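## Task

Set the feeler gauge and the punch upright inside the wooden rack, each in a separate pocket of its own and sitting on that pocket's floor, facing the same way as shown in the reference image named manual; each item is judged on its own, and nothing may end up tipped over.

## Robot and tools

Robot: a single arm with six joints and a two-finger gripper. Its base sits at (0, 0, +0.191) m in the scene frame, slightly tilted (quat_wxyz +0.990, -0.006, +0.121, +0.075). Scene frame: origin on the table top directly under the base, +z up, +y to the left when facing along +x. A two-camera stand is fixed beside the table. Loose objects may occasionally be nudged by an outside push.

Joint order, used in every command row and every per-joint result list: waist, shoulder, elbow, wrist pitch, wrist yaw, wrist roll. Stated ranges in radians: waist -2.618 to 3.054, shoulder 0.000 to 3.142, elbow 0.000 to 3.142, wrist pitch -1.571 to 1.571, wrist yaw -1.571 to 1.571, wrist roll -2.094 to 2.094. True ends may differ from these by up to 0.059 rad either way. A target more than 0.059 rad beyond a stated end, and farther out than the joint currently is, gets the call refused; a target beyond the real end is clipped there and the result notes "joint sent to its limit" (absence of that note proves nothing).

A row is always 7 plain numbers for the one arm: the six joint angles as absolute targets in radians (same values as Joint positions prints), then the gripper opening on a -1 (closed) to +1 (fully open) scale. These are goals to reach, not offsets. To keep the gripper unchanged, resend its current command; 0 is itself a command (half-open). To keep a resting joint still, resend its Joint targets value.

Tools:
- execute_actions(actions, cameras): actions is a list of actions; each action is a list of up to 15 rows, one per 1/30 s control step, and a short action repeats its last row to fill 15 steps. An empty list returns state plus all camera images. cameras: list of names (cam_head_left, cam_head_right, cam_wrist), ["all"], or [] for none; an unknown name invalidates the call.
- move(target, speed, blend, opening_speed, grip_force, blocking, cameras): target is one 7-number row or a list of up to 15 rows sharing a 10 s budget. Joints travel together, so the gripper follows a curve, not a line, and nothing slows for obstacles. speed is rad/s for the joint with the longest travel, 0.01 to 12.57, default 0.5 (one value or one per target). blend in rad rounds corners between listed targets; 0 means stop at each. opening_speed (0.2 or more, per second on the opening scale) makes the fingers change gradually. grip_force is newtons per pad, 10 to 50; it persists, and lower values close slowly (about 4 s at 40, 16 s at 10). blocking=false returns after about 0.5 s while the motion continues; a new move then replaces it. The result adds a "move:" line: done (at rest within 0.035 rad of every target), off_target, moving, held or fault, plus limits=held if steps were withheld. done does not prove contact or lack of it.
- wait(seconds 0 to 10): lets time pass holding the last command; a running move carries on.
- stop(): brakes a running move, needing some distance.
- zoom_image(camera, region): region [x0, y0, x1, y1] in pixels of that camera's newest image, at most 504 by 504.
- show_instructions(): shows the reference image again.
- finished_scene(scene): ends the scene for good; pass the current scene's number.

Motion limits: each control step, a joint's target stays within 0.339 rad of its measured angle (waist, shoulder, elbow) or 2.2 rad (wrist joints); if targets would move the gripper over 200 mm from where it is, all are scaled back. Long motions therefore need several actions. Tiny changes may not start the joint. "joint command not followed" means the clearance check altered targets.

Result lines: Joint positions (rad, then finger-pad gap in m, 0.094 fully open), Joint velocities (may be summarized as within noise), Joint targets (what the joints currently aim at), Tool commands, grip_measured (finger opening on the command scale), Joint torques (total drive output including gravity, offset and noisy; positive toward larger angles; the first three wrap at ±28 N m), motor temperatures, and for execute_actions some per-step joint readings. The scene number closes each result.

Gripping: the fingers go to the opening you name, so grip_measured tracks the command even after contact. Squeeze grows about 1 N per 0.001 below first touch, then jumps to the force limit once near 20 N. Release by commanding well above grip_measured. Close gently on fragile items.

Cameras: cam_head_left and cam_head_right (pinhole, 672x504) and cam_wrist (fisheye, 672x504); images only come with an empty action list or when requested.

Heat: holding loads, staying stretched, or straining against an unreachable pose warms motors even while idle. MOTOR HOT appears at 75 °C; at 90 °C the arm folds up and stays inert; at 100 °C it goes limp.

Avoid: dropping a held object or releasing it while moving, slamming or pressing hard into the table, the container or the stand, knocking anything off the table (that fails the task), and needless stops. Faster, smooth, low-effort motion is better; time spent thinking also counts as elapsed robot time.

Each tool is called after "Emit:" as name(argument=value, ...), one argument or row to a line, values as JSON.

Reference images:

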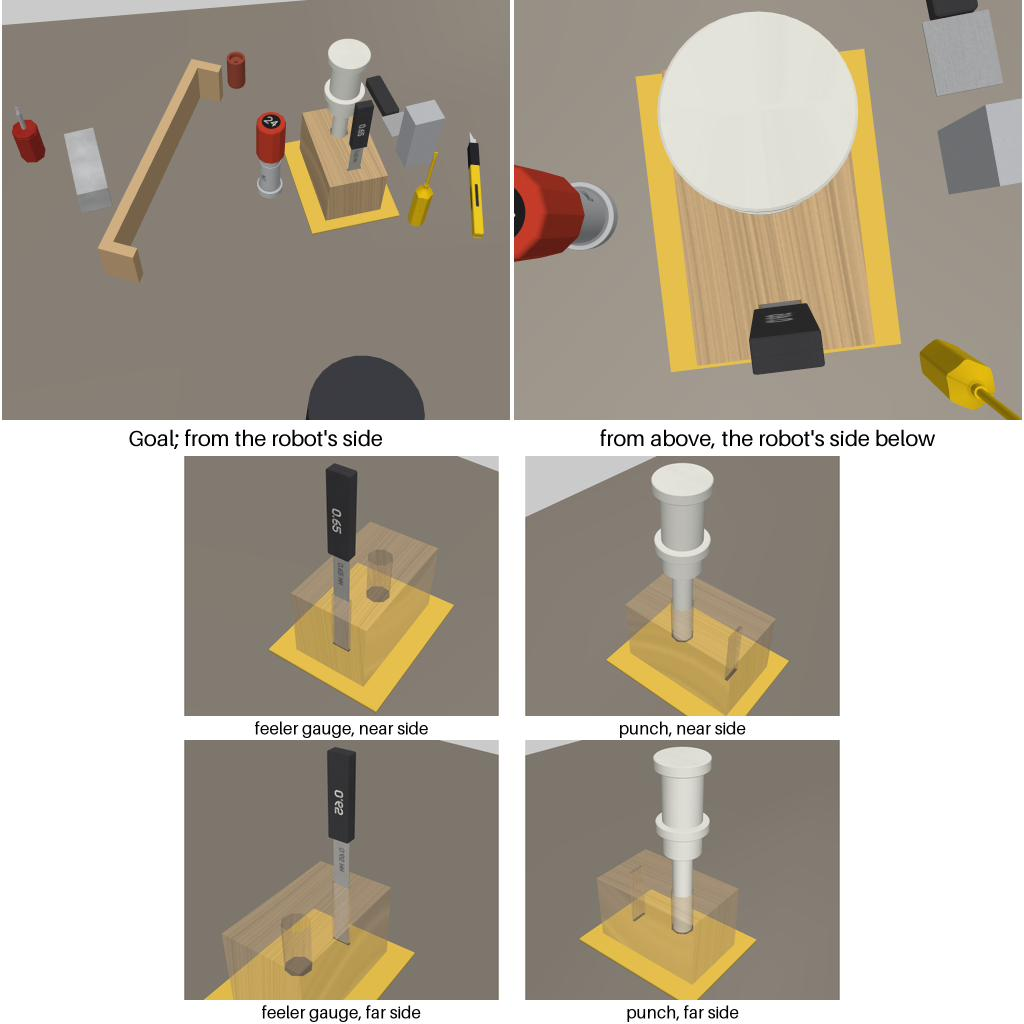

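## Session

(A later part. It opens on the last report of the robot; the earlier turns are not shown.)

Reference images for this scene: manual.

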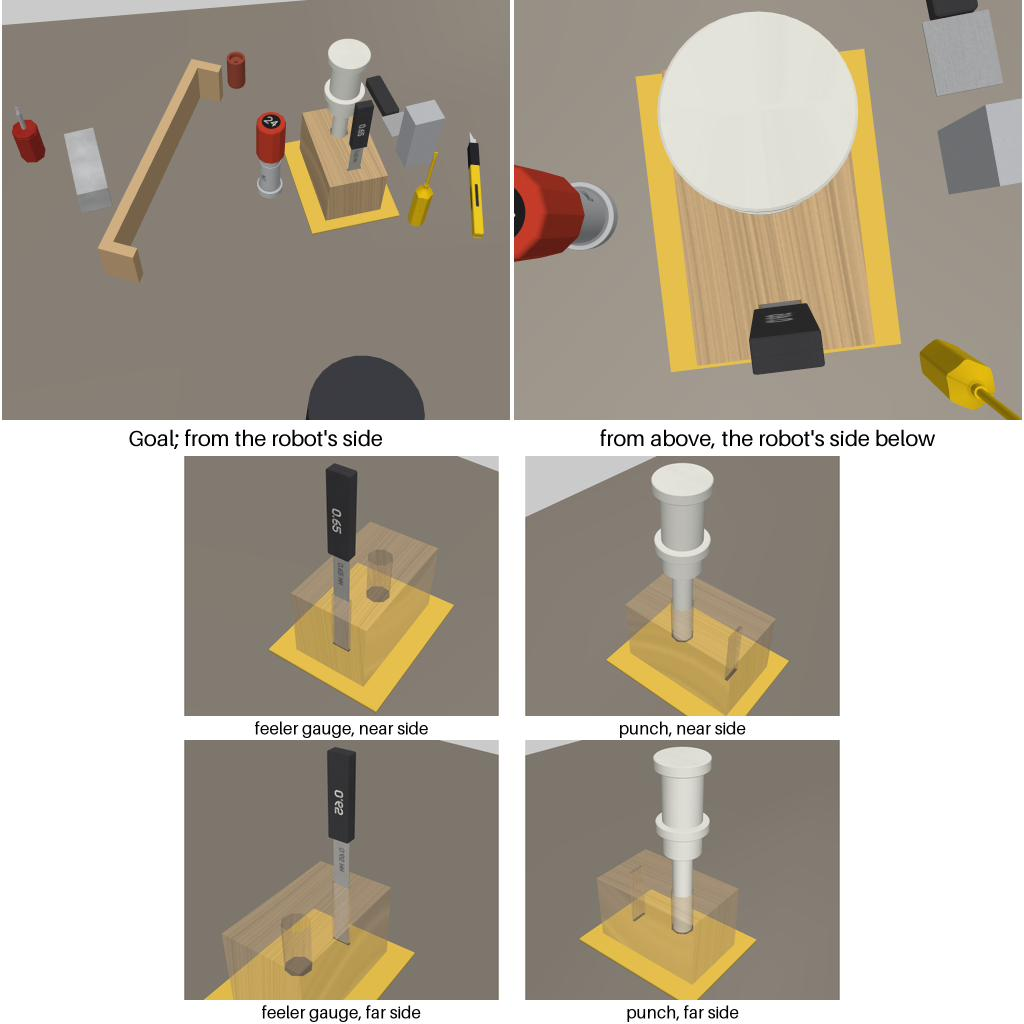

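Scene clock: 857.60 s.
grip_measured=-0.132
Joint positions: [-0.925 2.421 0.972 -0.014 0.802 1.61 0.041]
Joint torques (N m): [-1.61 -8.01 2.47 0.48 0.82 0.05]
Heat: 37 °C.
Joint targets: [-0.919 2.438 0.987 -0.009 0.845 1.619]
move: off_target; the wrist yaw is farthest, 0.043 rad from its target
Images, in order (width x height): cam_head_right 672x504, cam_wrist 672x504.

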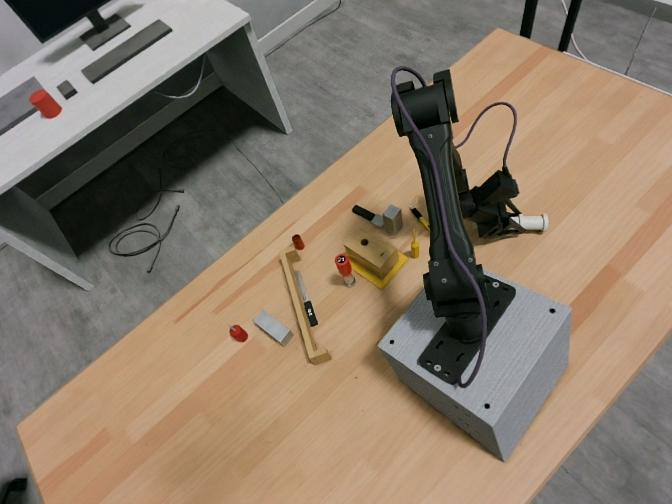

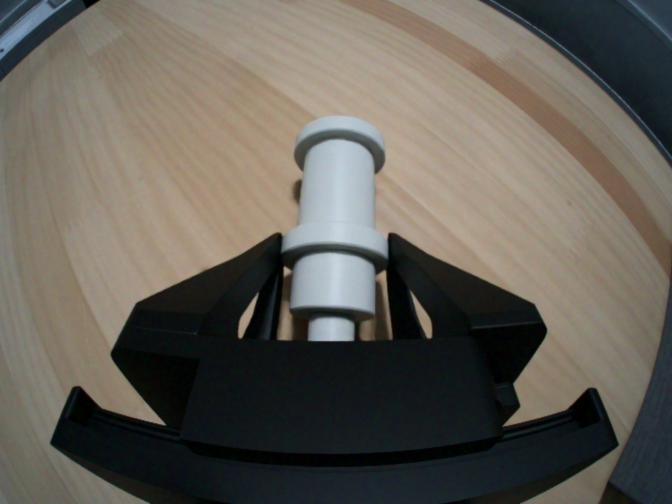

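Emit:
move(
  target=[
    [-0.913, 2.476, 1.001, 0.008, 0.845, 1.629, -0.3],
    [-0.913, 2.476, 1.001, 0.008, 0.845, 1.629, 0.3],
  ],
  speed=0.1,
  opening_speed=0.3,
  cameras=["cam_wrist", "cam_head_right"],
)

Emit:
zoom_image(
  camera="cam_head_right",
  region=[460, 190, 570, 260],
)

Scene clock: 877.77 s.
grip_measured=+0.298
Joint positions: [-0.922 2.449 0.984 0.002 0.829 1.621 0.061]
Joint torques (N m): [-1.39 -7.34 2.5 0.5 0.58 0.04]
Heat: 38 °C.
Joint targets: [-0.913 2.476 1.001 0.008 0.845 1.629]
move: done
Images, in order (width x height): cam_head_right 672x504, cam_wrist 672x504.

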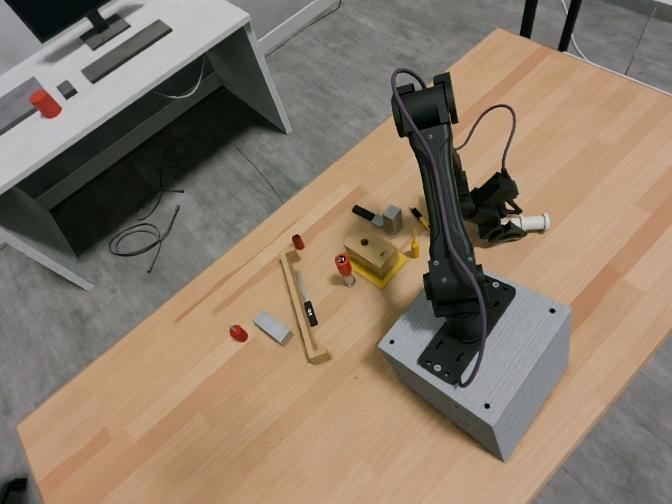

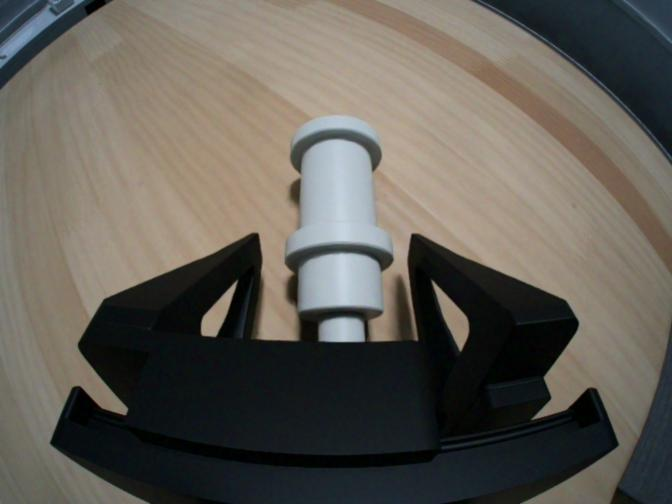

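Scaled by 4.582 from the camera's 672x504 image, which has a finer 960x720 frame.

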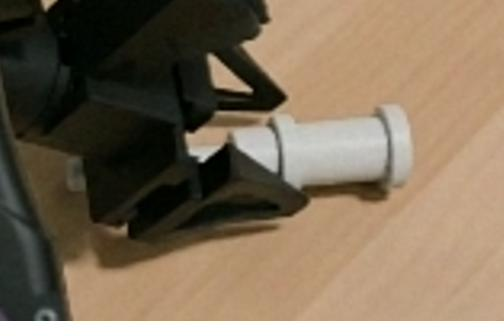

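Emit:
move(
  target=[
    [-0.94, 2.28, 0.93, -0.08, 0.82, 1.585, 0.3],
    [-1.3, 1.95, 1.3, -0.6, 0.1, 1.1, 0.3],
    [-1.6658, 2.3274, 1.4655, -0.9308, -0.475, 0.703, 0.3],
  ],
  speed=[0.3, 0.8, 0.8],
  blend=[0.06, 0.25, 0],
  cameras=["cam_wrist", "cam_head_right"],
)

Emit:
zoom_image(
  camera="cam_wrist",
  region=[200, 60, 480, 270],
)

Scene clock: 956.00 s.
grip_measured=+0.298
Joint positions: [-1.664 2.314 1.437 -0.919 -0.471 0.711 0.061]
Joint torques (N m): [-3.14 -9.52 6.6 -0.06 -0.11 -0.13]
Heat: 38 °C.
Joint targets: [-1.666 2.328 1.466 -0.931 -0.475 0.703]
move: done
Images, in order (width x height): cam_head_right 672x504, cam_wrist 672x504.

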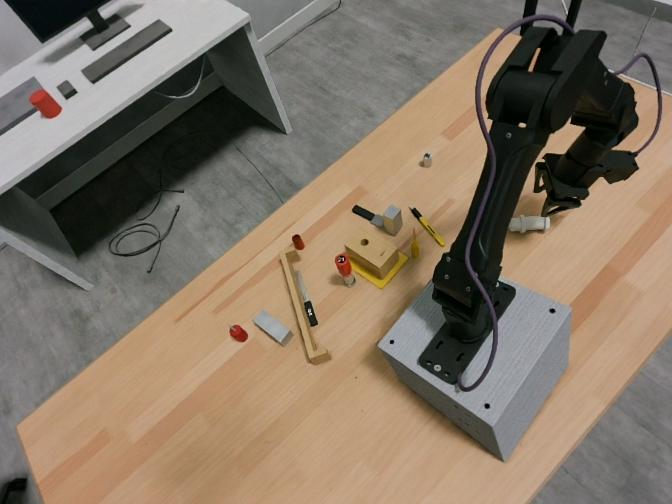

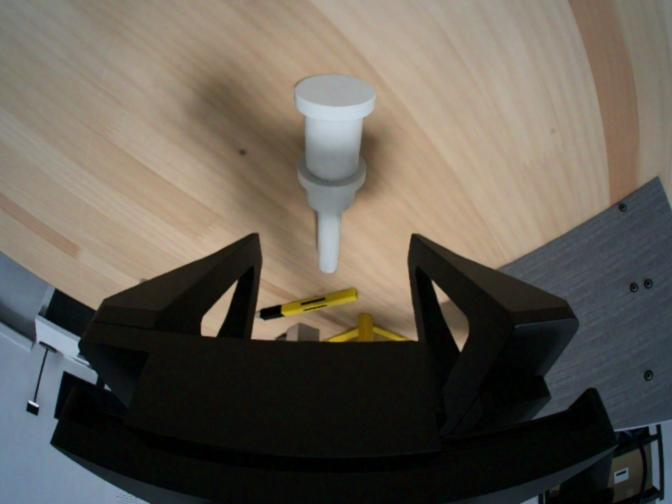

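Scaled by 1.800 from the camera's 672x504 image, which has a finer 960x720 frame.

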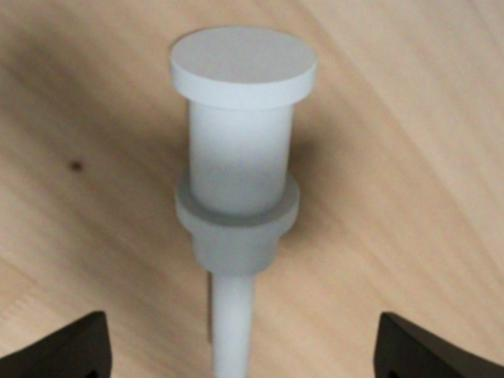

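Emit:
move(
  target=[-1.5964, 2.3806, 1.362, -0.7434, -0.493, 0.817, 0.3],
  speed=0.35,
  cameras=["cam_wrist"],
)

Emit:
zoom_image(
  camera="cam_wrist",
  region=[200, 100, 480, 310],
)

Scene clock: 990.50 s.
grip_measured=+0.298
Joint positions: [-1.601 2.363 1.376 -0.756 -0.49 0.809 0.061]
Joint torques (N m): [-2.63 -9.31 2.93 0.3 -0.14 0.04]
Heat: 39 °C.
Joint targets: [-1.597 2.380 1.362 -0.743 -0.493 0.817]
move: done
Images, in order (width x height): cam_wrist 672x504.

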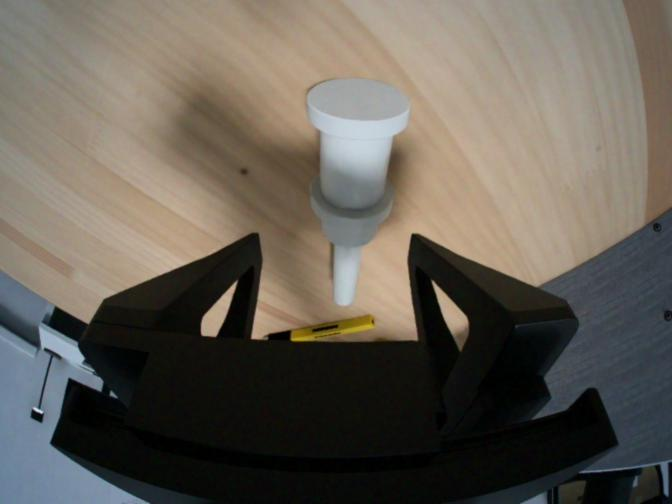

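Scaled by 1.800 from the camera's 672x504 image, which has a finer 960x720 frame.

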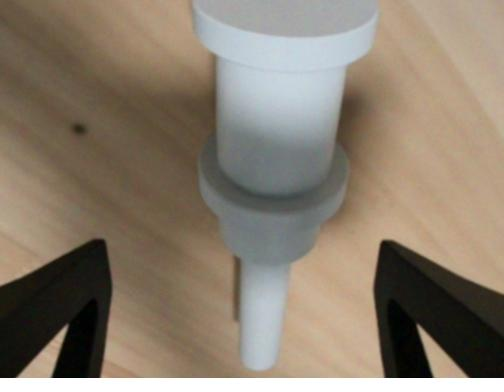

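Emit:
move(
  target=[-1.558, 2.4164, 1.272, -0.5999, -0.500, 0.879, 0.3],
  speed=0.3,
  cameras=["cam_wrist", "cam_head_right"],
)

Emit:
zoom_image(
  camera="cam_wrist",
  region=[200, 120, 480, 330],
)

Emit:
zoom_image(
  camera="cam_head_right",
  region=[470, 180, 570, 260],
)

Scene clock: 1027.87 s.
grip_measured=+0.298
Joint positions: [-1.564 2.397 1.286 -0.612 -0.497 0.871 0.061]
Joint torques (N m): [-2.4 -8.92 2.43 0.3 -0.12 0.04]
Heat: 38 °C.
Joint targets: [-1.558 2.417 1.272 -0.600 -0.500 0.879]
move: done
Images, in order (width x height): cam_head_right 672x504, cam_wrist 672x504.

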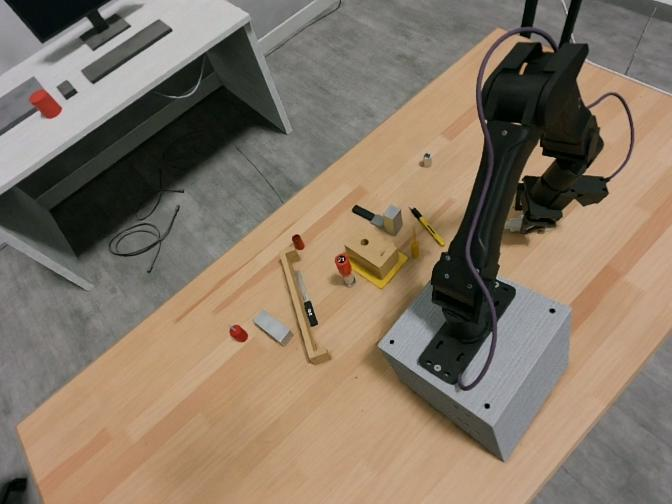

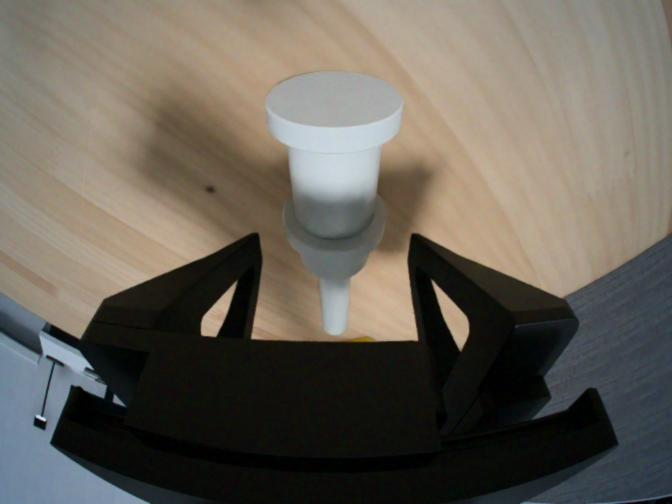

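Scaled by 1.800 from the camera's 672x504 image, which has a finer 960x720 frame.

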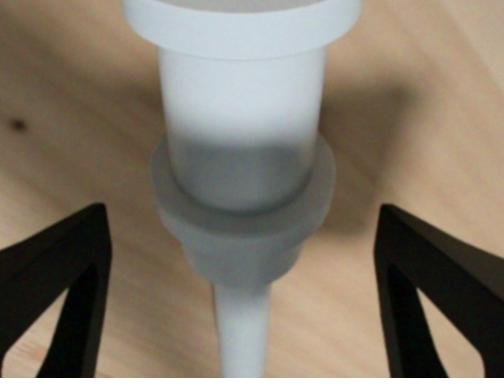

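Scaled by 5.040 from the camera's 672x504 image, which has a finer 960x720 frame.

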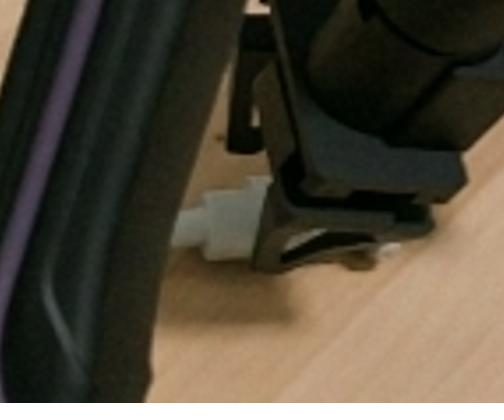

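Emit:
move(
  target=[
    [-1.5425, 2.4367, 1.261, -0.5612, -0.5026, 0.896, 0.3],
    [-1.5425, 2.4367, 1.261, -0.5612, -0.5026, 0.896, -0.35],
  ],
  speed=0.2,
  opening_speed=0.4,
  cameras=["cam_wrist", "cam_head_right"],
)

Emit:
zoom_image(
  camera="cam_wrist",
  region=[200, 60, 480, 330],
)

Scene clock: 1054.80 s.
grip_measured=-0.165
Joint positions: [-1.55 2.415 1.276 -0.572 -0.5 0.889 0.039]
Joint torques (N m): [-2.36 -8.75 2.22 0.31 -0.13 0.04]
Heat: 38 °C.
Joint targets: [-1.542 2.437 1.261 -0.561 -0.503 0.896]
move: done
Images, in order (width x height): cam_head_right 672x504, cam_wrist 672x504.

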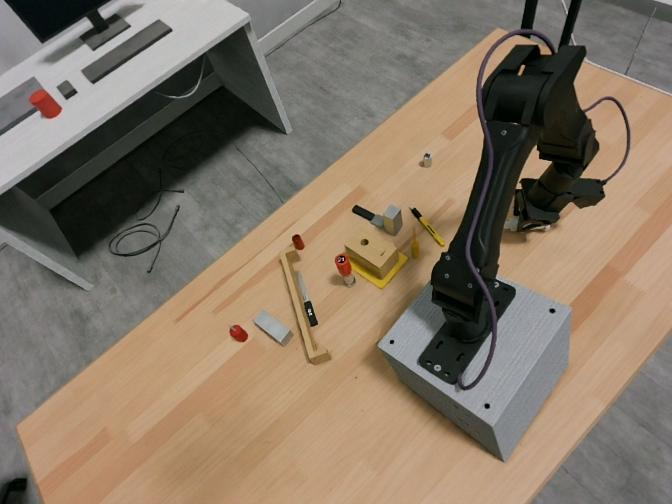

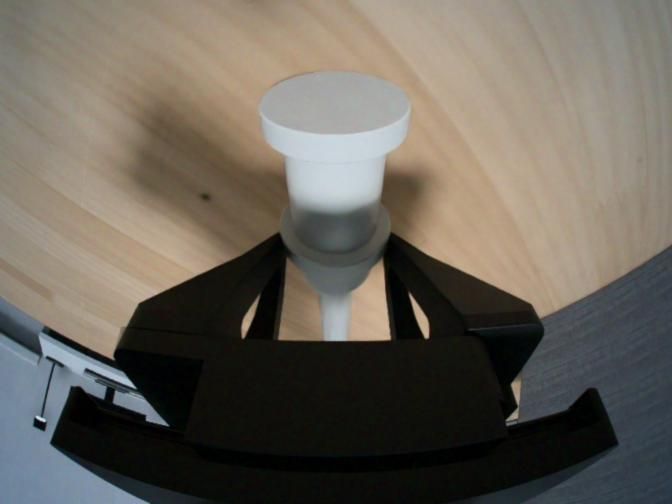

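Scaled by 1.800 from the camera's 672x504 image, which has a finer 960x720 frame.

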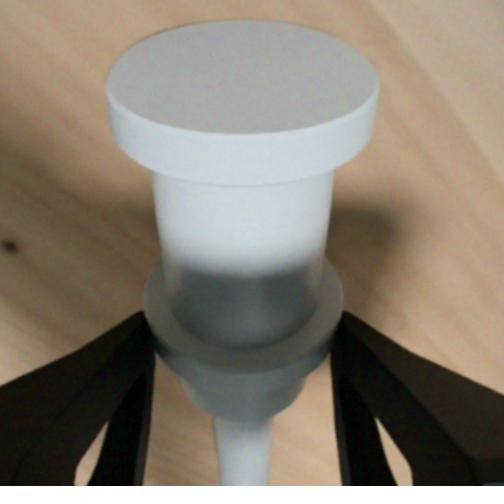

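Emit:
move(
  target=[
    [-1.565, 2.22, 1.28, -0.77, -0.495, 0.87, -0.35],
    [-1.4435, 2.1223, 1.08, -0.433, -0.556, 1.787, -0.35],
    [-1.403, 2.290, 1.076, -0.242, -0.552, 1.831, -0.35],
  ],
  speed=[0.3, 0.6, 0.3],
  blend=[0.06, 0.06, 0],
  cameras=["cam_wrist", "cam_head_right", "cam_head_left"],
)

Emit:
zoom_image(
  camera="cam_head_right",
  region=[400, 130, 560, 260],
)

Scene clock: 1194.87 s.
grip_measured=-0.348
Joint positions: [-1.41 2.272 1.096 -0.246 -0.553 1.823 0.031]
Joint torques (N m): [-2.14 -8.53 1.96 0.75 -0.13 0.04]
Heat: 39 °C.
Joint targets: [-1.403 2.290 1.076 -0.242 -0.552 1.831]
move: done

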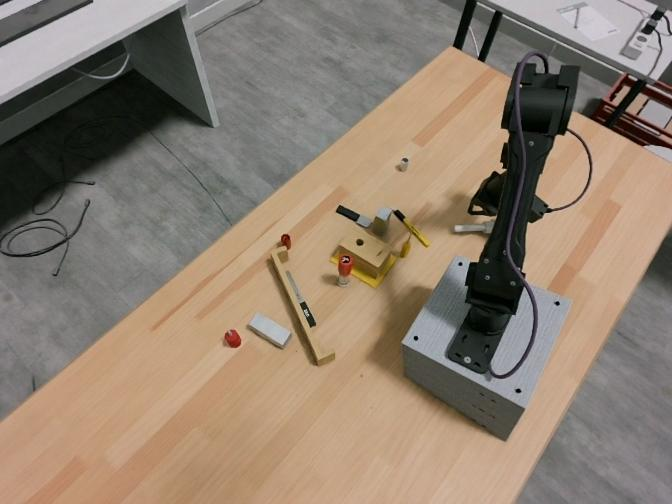

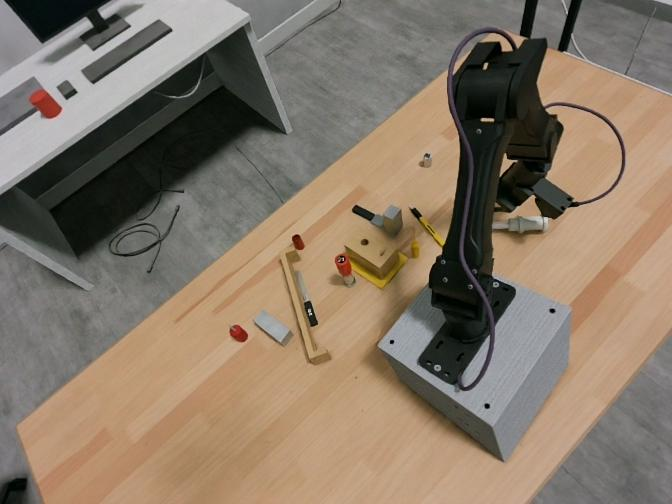

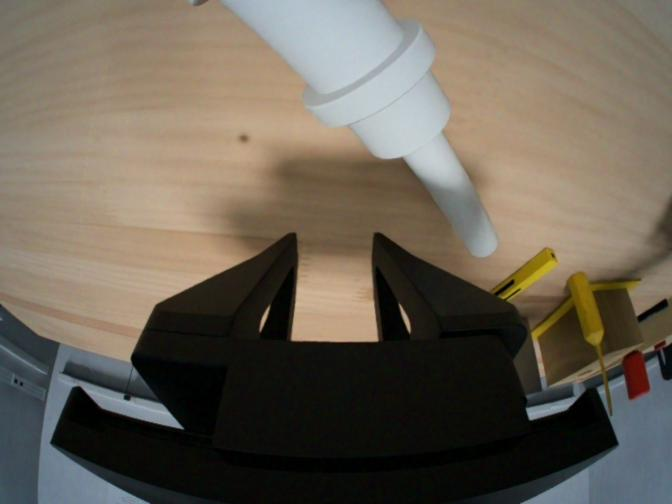

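Scaled by 3.150 from the camera's 672x504 image, which has a finer 960x720 frame.

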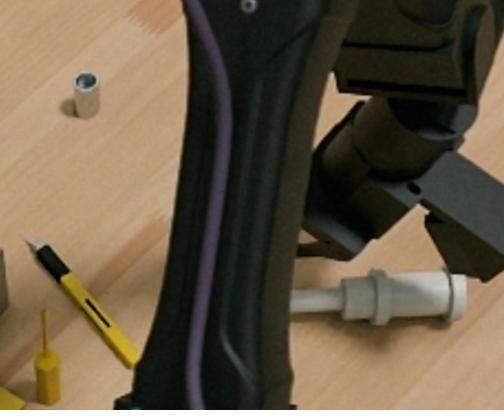

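Emit:
move(
  target=[
    [-1.44, 2.08, 1.12, -0.45, -0.55, 1.6, -0.3],
    [-1.66, 2.3, 1.5, -1.08, -0.7, 0.7, -0.3],
    [-1.7193, 2.519, 1.527, -1.176, -0.737, 0.56, 0.3],
  ],
  speed=[0.5, 0.8, 0.6],
  blend=[0.08, 0.1, 0],
  cameras=["cam_wrist", "cam_head_right"],
)

Emit:
zoom_image(
  camera="cam_wrist",
  region=[180, 0, 500, 300],
)

Scene clock: 1263.20 s.
grip_measured=+0.298
Joint positions: [-1.706 2.513 1.503 -1.165 -0.73 0.568 0.061]
Joint torques (N m): [-4.19 -10.21 5.26 -0.74 -0.23 -0.11]
Heat: 36 °C.
Joint targets: [-1.719 2.519 1.527 -1.176 -0.737 0.560]
move: done
Images, in order (width x height): cam_head_right 672x504, cam_wrist 672x504.

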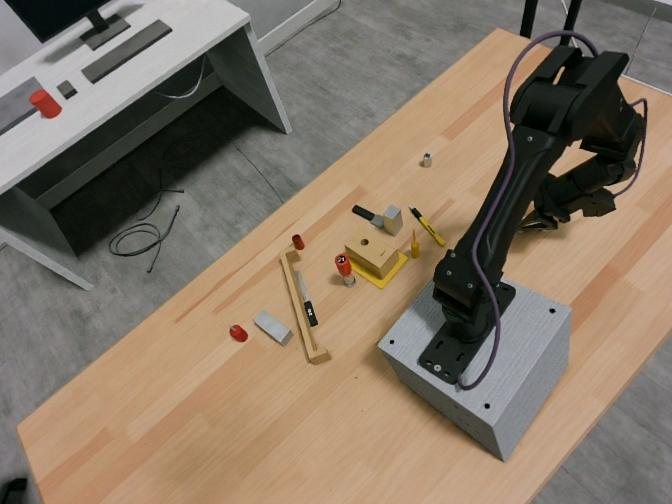

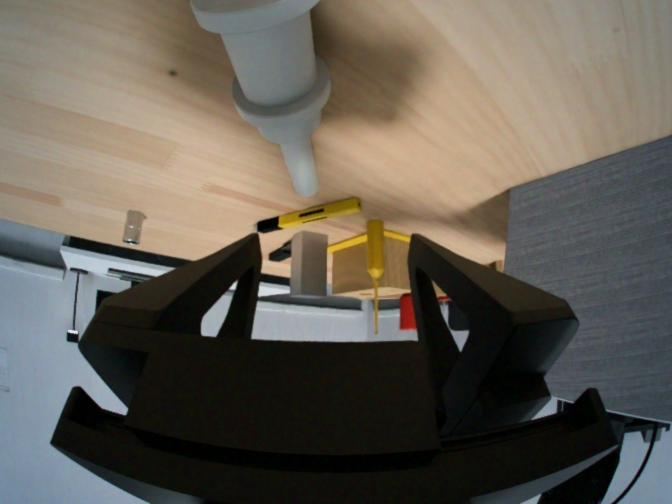

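Scaled by 1.575 from the camera's 672x504 image, which has a finer 960x720 frame.

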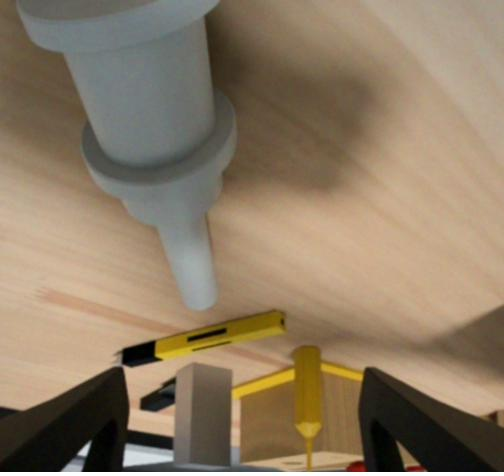

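Emit:
move(
  target=[-1.658, 2.642, 1.639, -1.122, -0.770, 0.60, 0.3],
  speed=0.3,
  cameras=["cam_wrist"],
)

Emit:
zoom_image(
  camera="cam_wrist",
  region=[180, 0, 500, 300],
)

Scene clock: 1309.50 s.
grip_measured=+0.298
Joint positions: [-1.66 2.623 1.611 -1.135 -0.762 0.592 0.061]
Joint torques (N m): [-3.07 -9.81 5.55 -0.44 -0.24 0.04]
Heat: 37 °C.
Joint targets: [-1.658 2.642 1.639 -1.122 -0.770 0.600]
move: done
Images, in order (width x height): cam_wrist 672x504.

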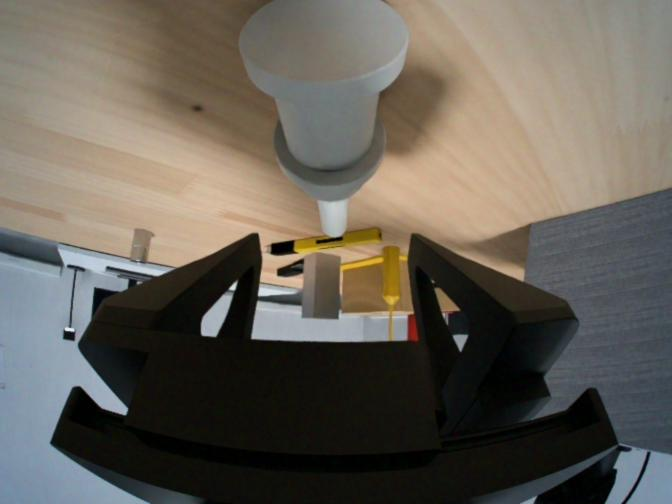

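Scaled by 1.575 from the camera's 672x504 image, which has a finer 960x720 frame.

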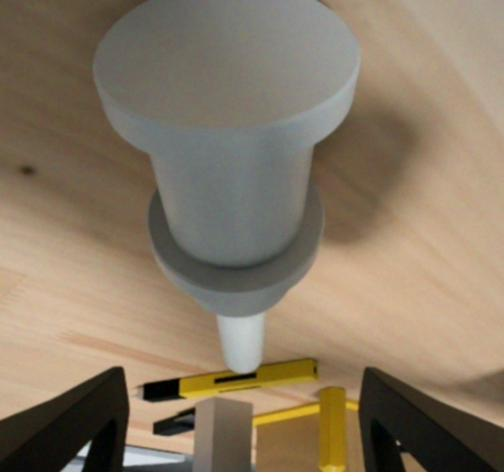

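Emit:
move(
  target=[
    [-1.6453, 2.794, 1.733, -1.055, -0.777, 0.616, 0.3],
    [-1.6453, 2.794, 1.733, -1.055, -0.777, 0.616, -0.35],
  ],
  speed=0.2,
  opening_speed=0.4,
  cameras=["cam_wrist", "cam_head_right"],
)

Emit:
zoom_image(
  camera="cam_wrist",
  region=[180, 0, 500, 300],
)

Emit:
zoom_image(
  camera="cam_head_right",
  region=[470, 170, 610, 270],
)

Scene clock: 1341.40 s.
grip_measured=-0.127
Joint positions: [-1.653 2.771 1.708 -1.067 -0.77 0.609 0.041]
Joint torques (N m): [-2.65 -9.99 5.14 -0.42 -0.26 0.05]
Heat: 39 °C.
Joint targets: [-1.645 2.794 1.733 -1.055 -0.777 0.616]
move: done
Images, in order (width x height): cam_head_right 672x504, cam_wrist 672x504.

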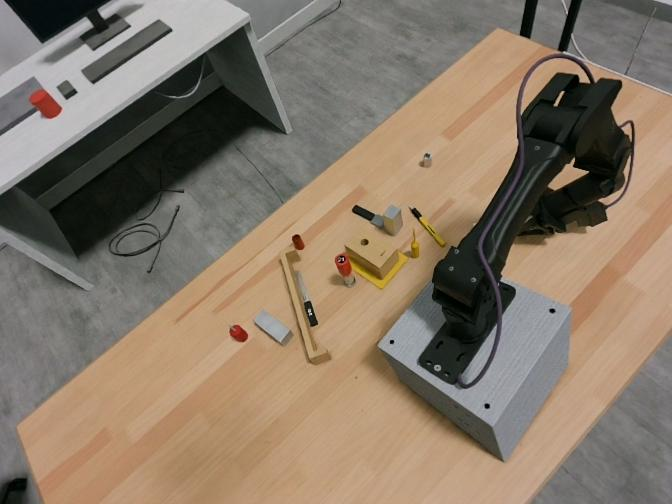

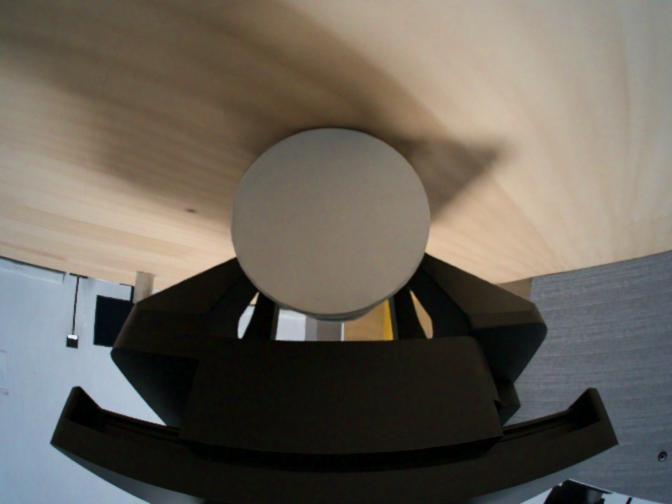

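Scaled by 1.575 from the camera's 672x504 image, which has a finer 960x720 frame.

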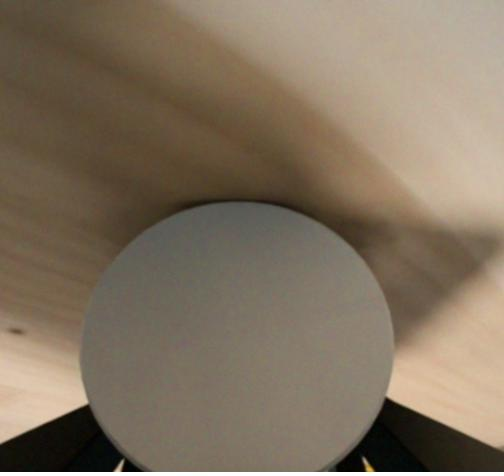

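Scaled by 3.600 from the camera's 672x504 image, which has a finer 960x720 frame.

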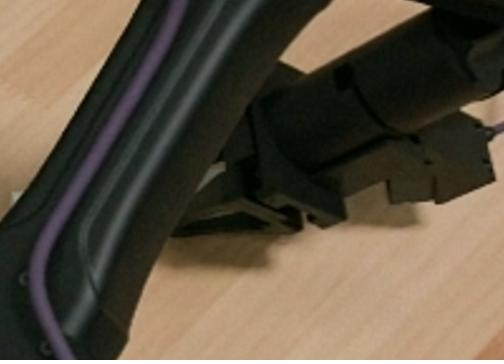

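Emit:
move(
  target=[
    [-1.655, 2.60, 1.64, -1.13, -0.77, 0.60, -0.35],
    [-1.66, 2.2, 1.5, -1.0, -0.75, 0.5, -0.35],
    [-1.3, 1.75, 1.2, -0.7, -0.9, -0.3, -0.35],
    [-0.9477, 1.534, 0.615, -0.349, -1.16, -1.377, -0.35],
  ],
  speed=[0.3, 0.6, 0.8, 0.7],
  blend=[0.06, 0.15, 0.2, 0],
  cameras=["all"],
)

Emit:
zoom_image(
  camera="cam_head_left",
  region=[310, 150, 450, 290],
)

Emit:
zoom_image(
  camera="cam_head_right",
  region=[310, 150, 450, 290],
)

Scene clock: 1405.60 s.
grip_measured=-0.127
Joint positions: [-0.953 1.563 0.628 -0.358 -1.119 -1.368 0.041]
Joint torques (N m): [-0.66 -7.9 3.14 0.83 -0.74 -0.11]
Heat: 38 °C.
Joint targets: [-0.948 1.534 0.615 -0.349 -1.160 -1.377]
move: off_target; the wrist yaw is farthest, 0.041 rad from its target

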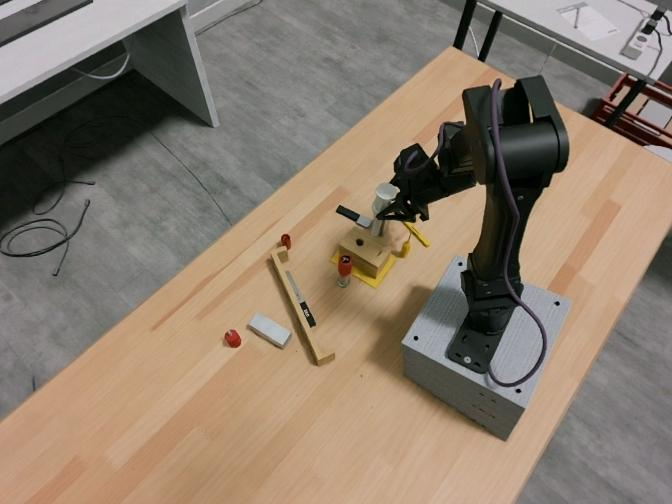

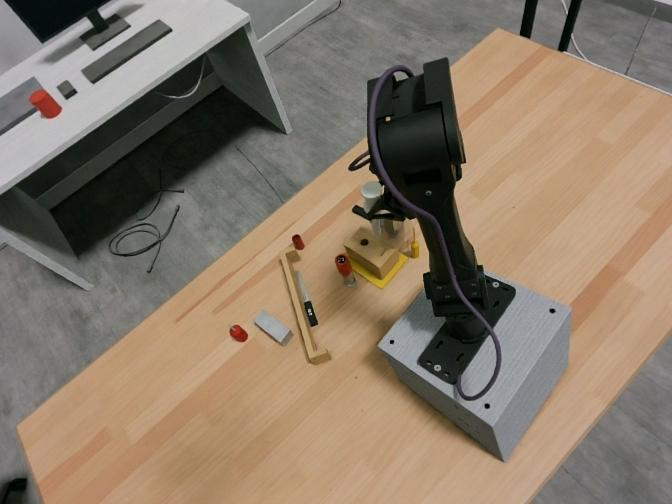

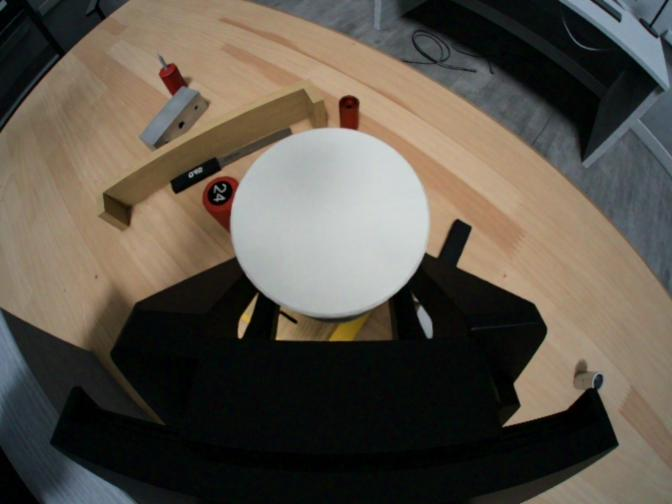

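Scaled by 3.600 from the camera's 672x504 image, which has a finer 960x720 frame.

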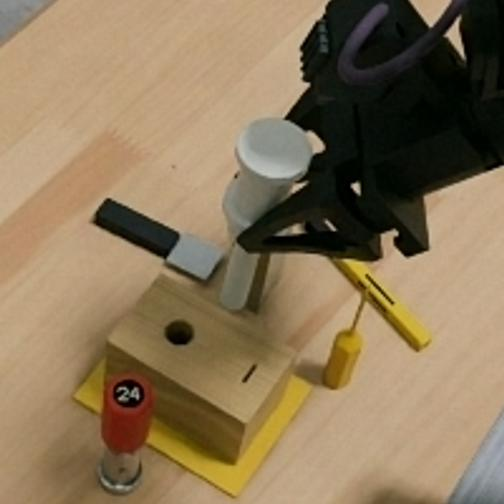

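Scaled by 3.600 from the camera's 672x504 image, which has a finer 960x720 frame.

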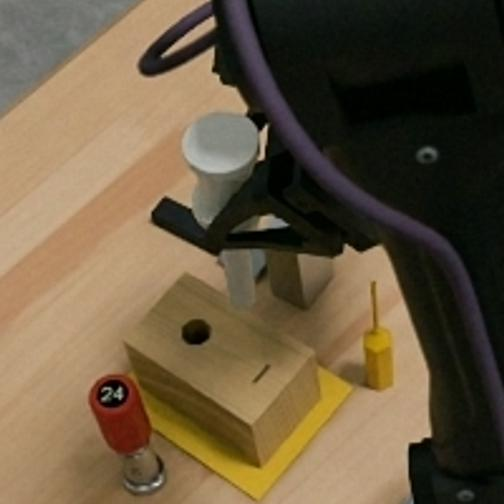

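Emit:
move(
  target=[-0.8175, 1.518, 0.5855, -0.119, -1.10, -1.131, -0.35],
  speed=0.3,
  cameras=["cam_head_left", "cam_head_right"],
)

Emit:
zoom_image(
  camera="cam_head_left",
  region=[320, 170, 420, 290],
)

Emit:
zoom_image(
  camera="cam_head_right",
  region=[320, 170, 420, 290],
)

Scene clock: 1567.50 s.
grip_measured=-0.127
Joint positions: [-0.824 1.546 0.602 -0.132 -1.074 -1.139 0.041]
Joint torques (N m): [-0.44 -8.05 3.03 1.22 -0.6 0.03]
Heat: 38 °C.
Joint targets: [-0.818 1.518 0.586 -0.119 -1.100 -1.131]
move: done
Images, in order (width x height): cam_head_left 672x504, cam_head_right 672x504.

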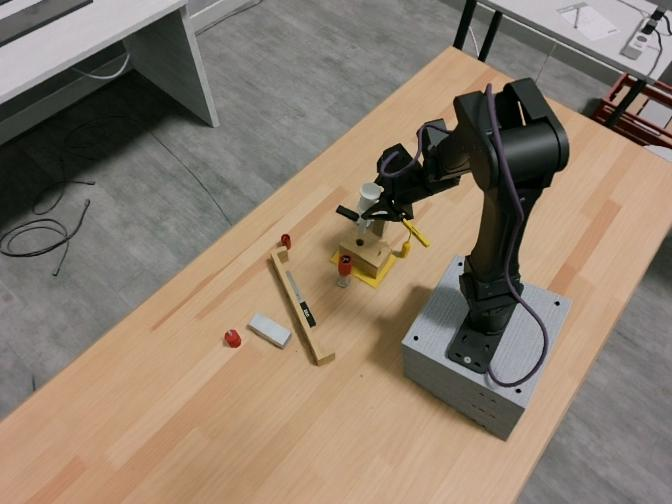

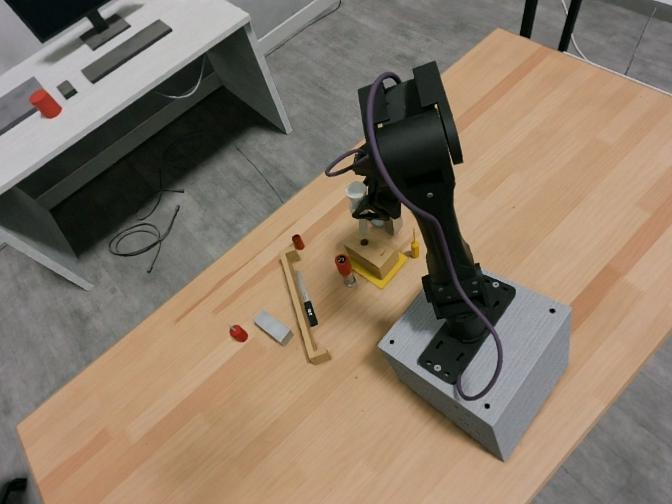

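Scaled by 4.200 from the camera's 672x504 image, which has a finer 960x720 frame.

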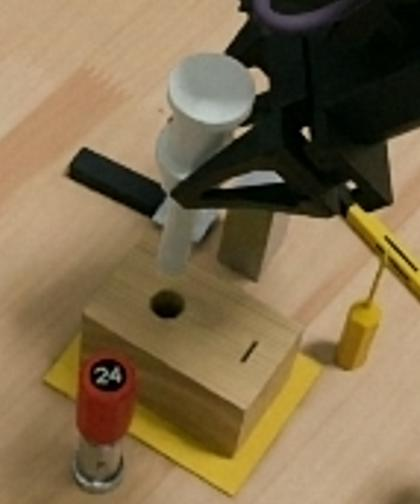

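Scaled by 4.200 from the camera's 672x504 image, which has a finer 960x720 frame.

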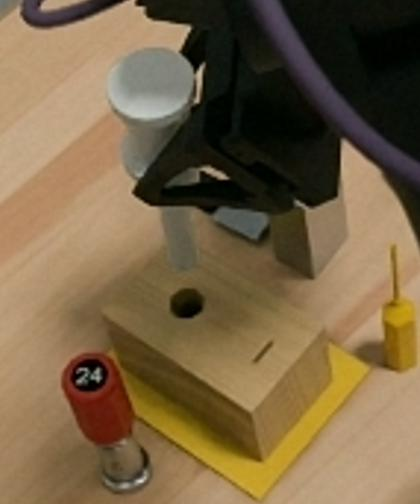

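Emit:
zoom_image(
  camera="cam_head_left",
  region=[345, 175, 395, 250],
)

Emit:
zoom_image(
  camera="cam_head_right",
  region=[340, 175, 390, 250],
)

Scaled by 6.720 from the camera's 672x504 image, which has a finer 960x720 frame.

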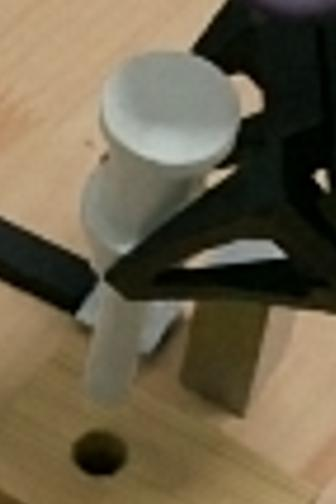

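Scaled by 6.720 from the camera's 672x504 image, which has a finer 960x720 frame.

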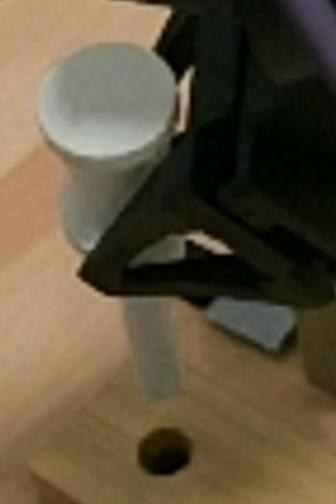

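Emit:
move(
  target=[-0.790, 1.584, 0.5255, -0.003, -1.070, -1.0855, -0.35],
  speed=0.15,
  cameras=["cam_head_left", "cam_head_right"],
)

Emit:
zoom_image(
  camera="cam_head_left",
  region=[335, 175, 385, 260],
)

Emit:
zoom_image(
  camera="cam_head_right",
  region=[340, 175, 390, 260],
)

Scene clock: 1659.83 s.
grip_measured=-0.127
Joint positions: [-0.798 1.574 0.539 -0.017 -1.045 -1.093 0.041]
Joint torques (N m): [-0.32 -5.15 2.81 1.26 -0.58 0.04]
Heat: 37 °C.
Joint targets: [-0.790 1.584 0.525 -0.003 -1.070 -1.085]
move: done
Images, in order (width x height): cam_head_left 672x504, cam_head_right 672x504.

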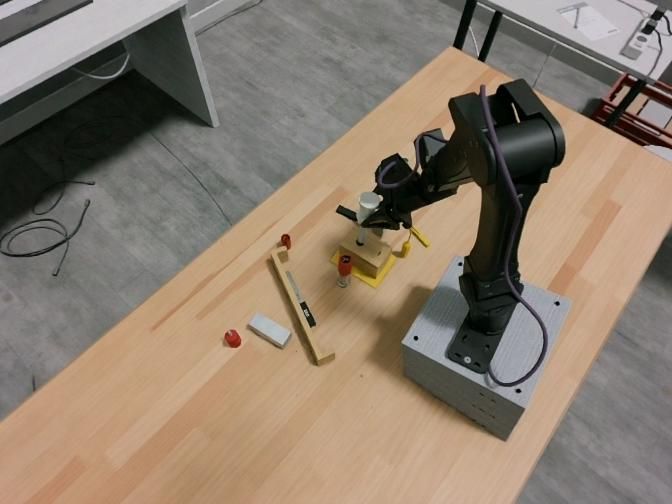

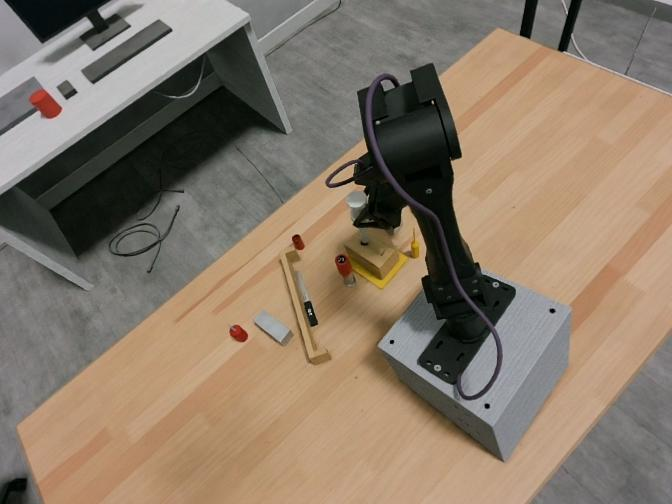

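Scaled by 5.929 from the camera's 672x504 image, which has a finer 960x720 frame.

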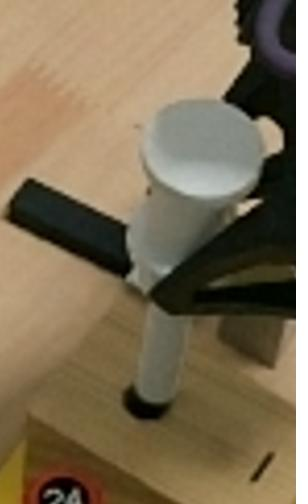

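Scaled by 5.929 from the camera's 672x504 image, which has a finer 960x720 frame.

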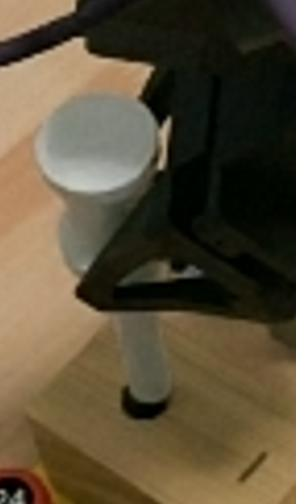

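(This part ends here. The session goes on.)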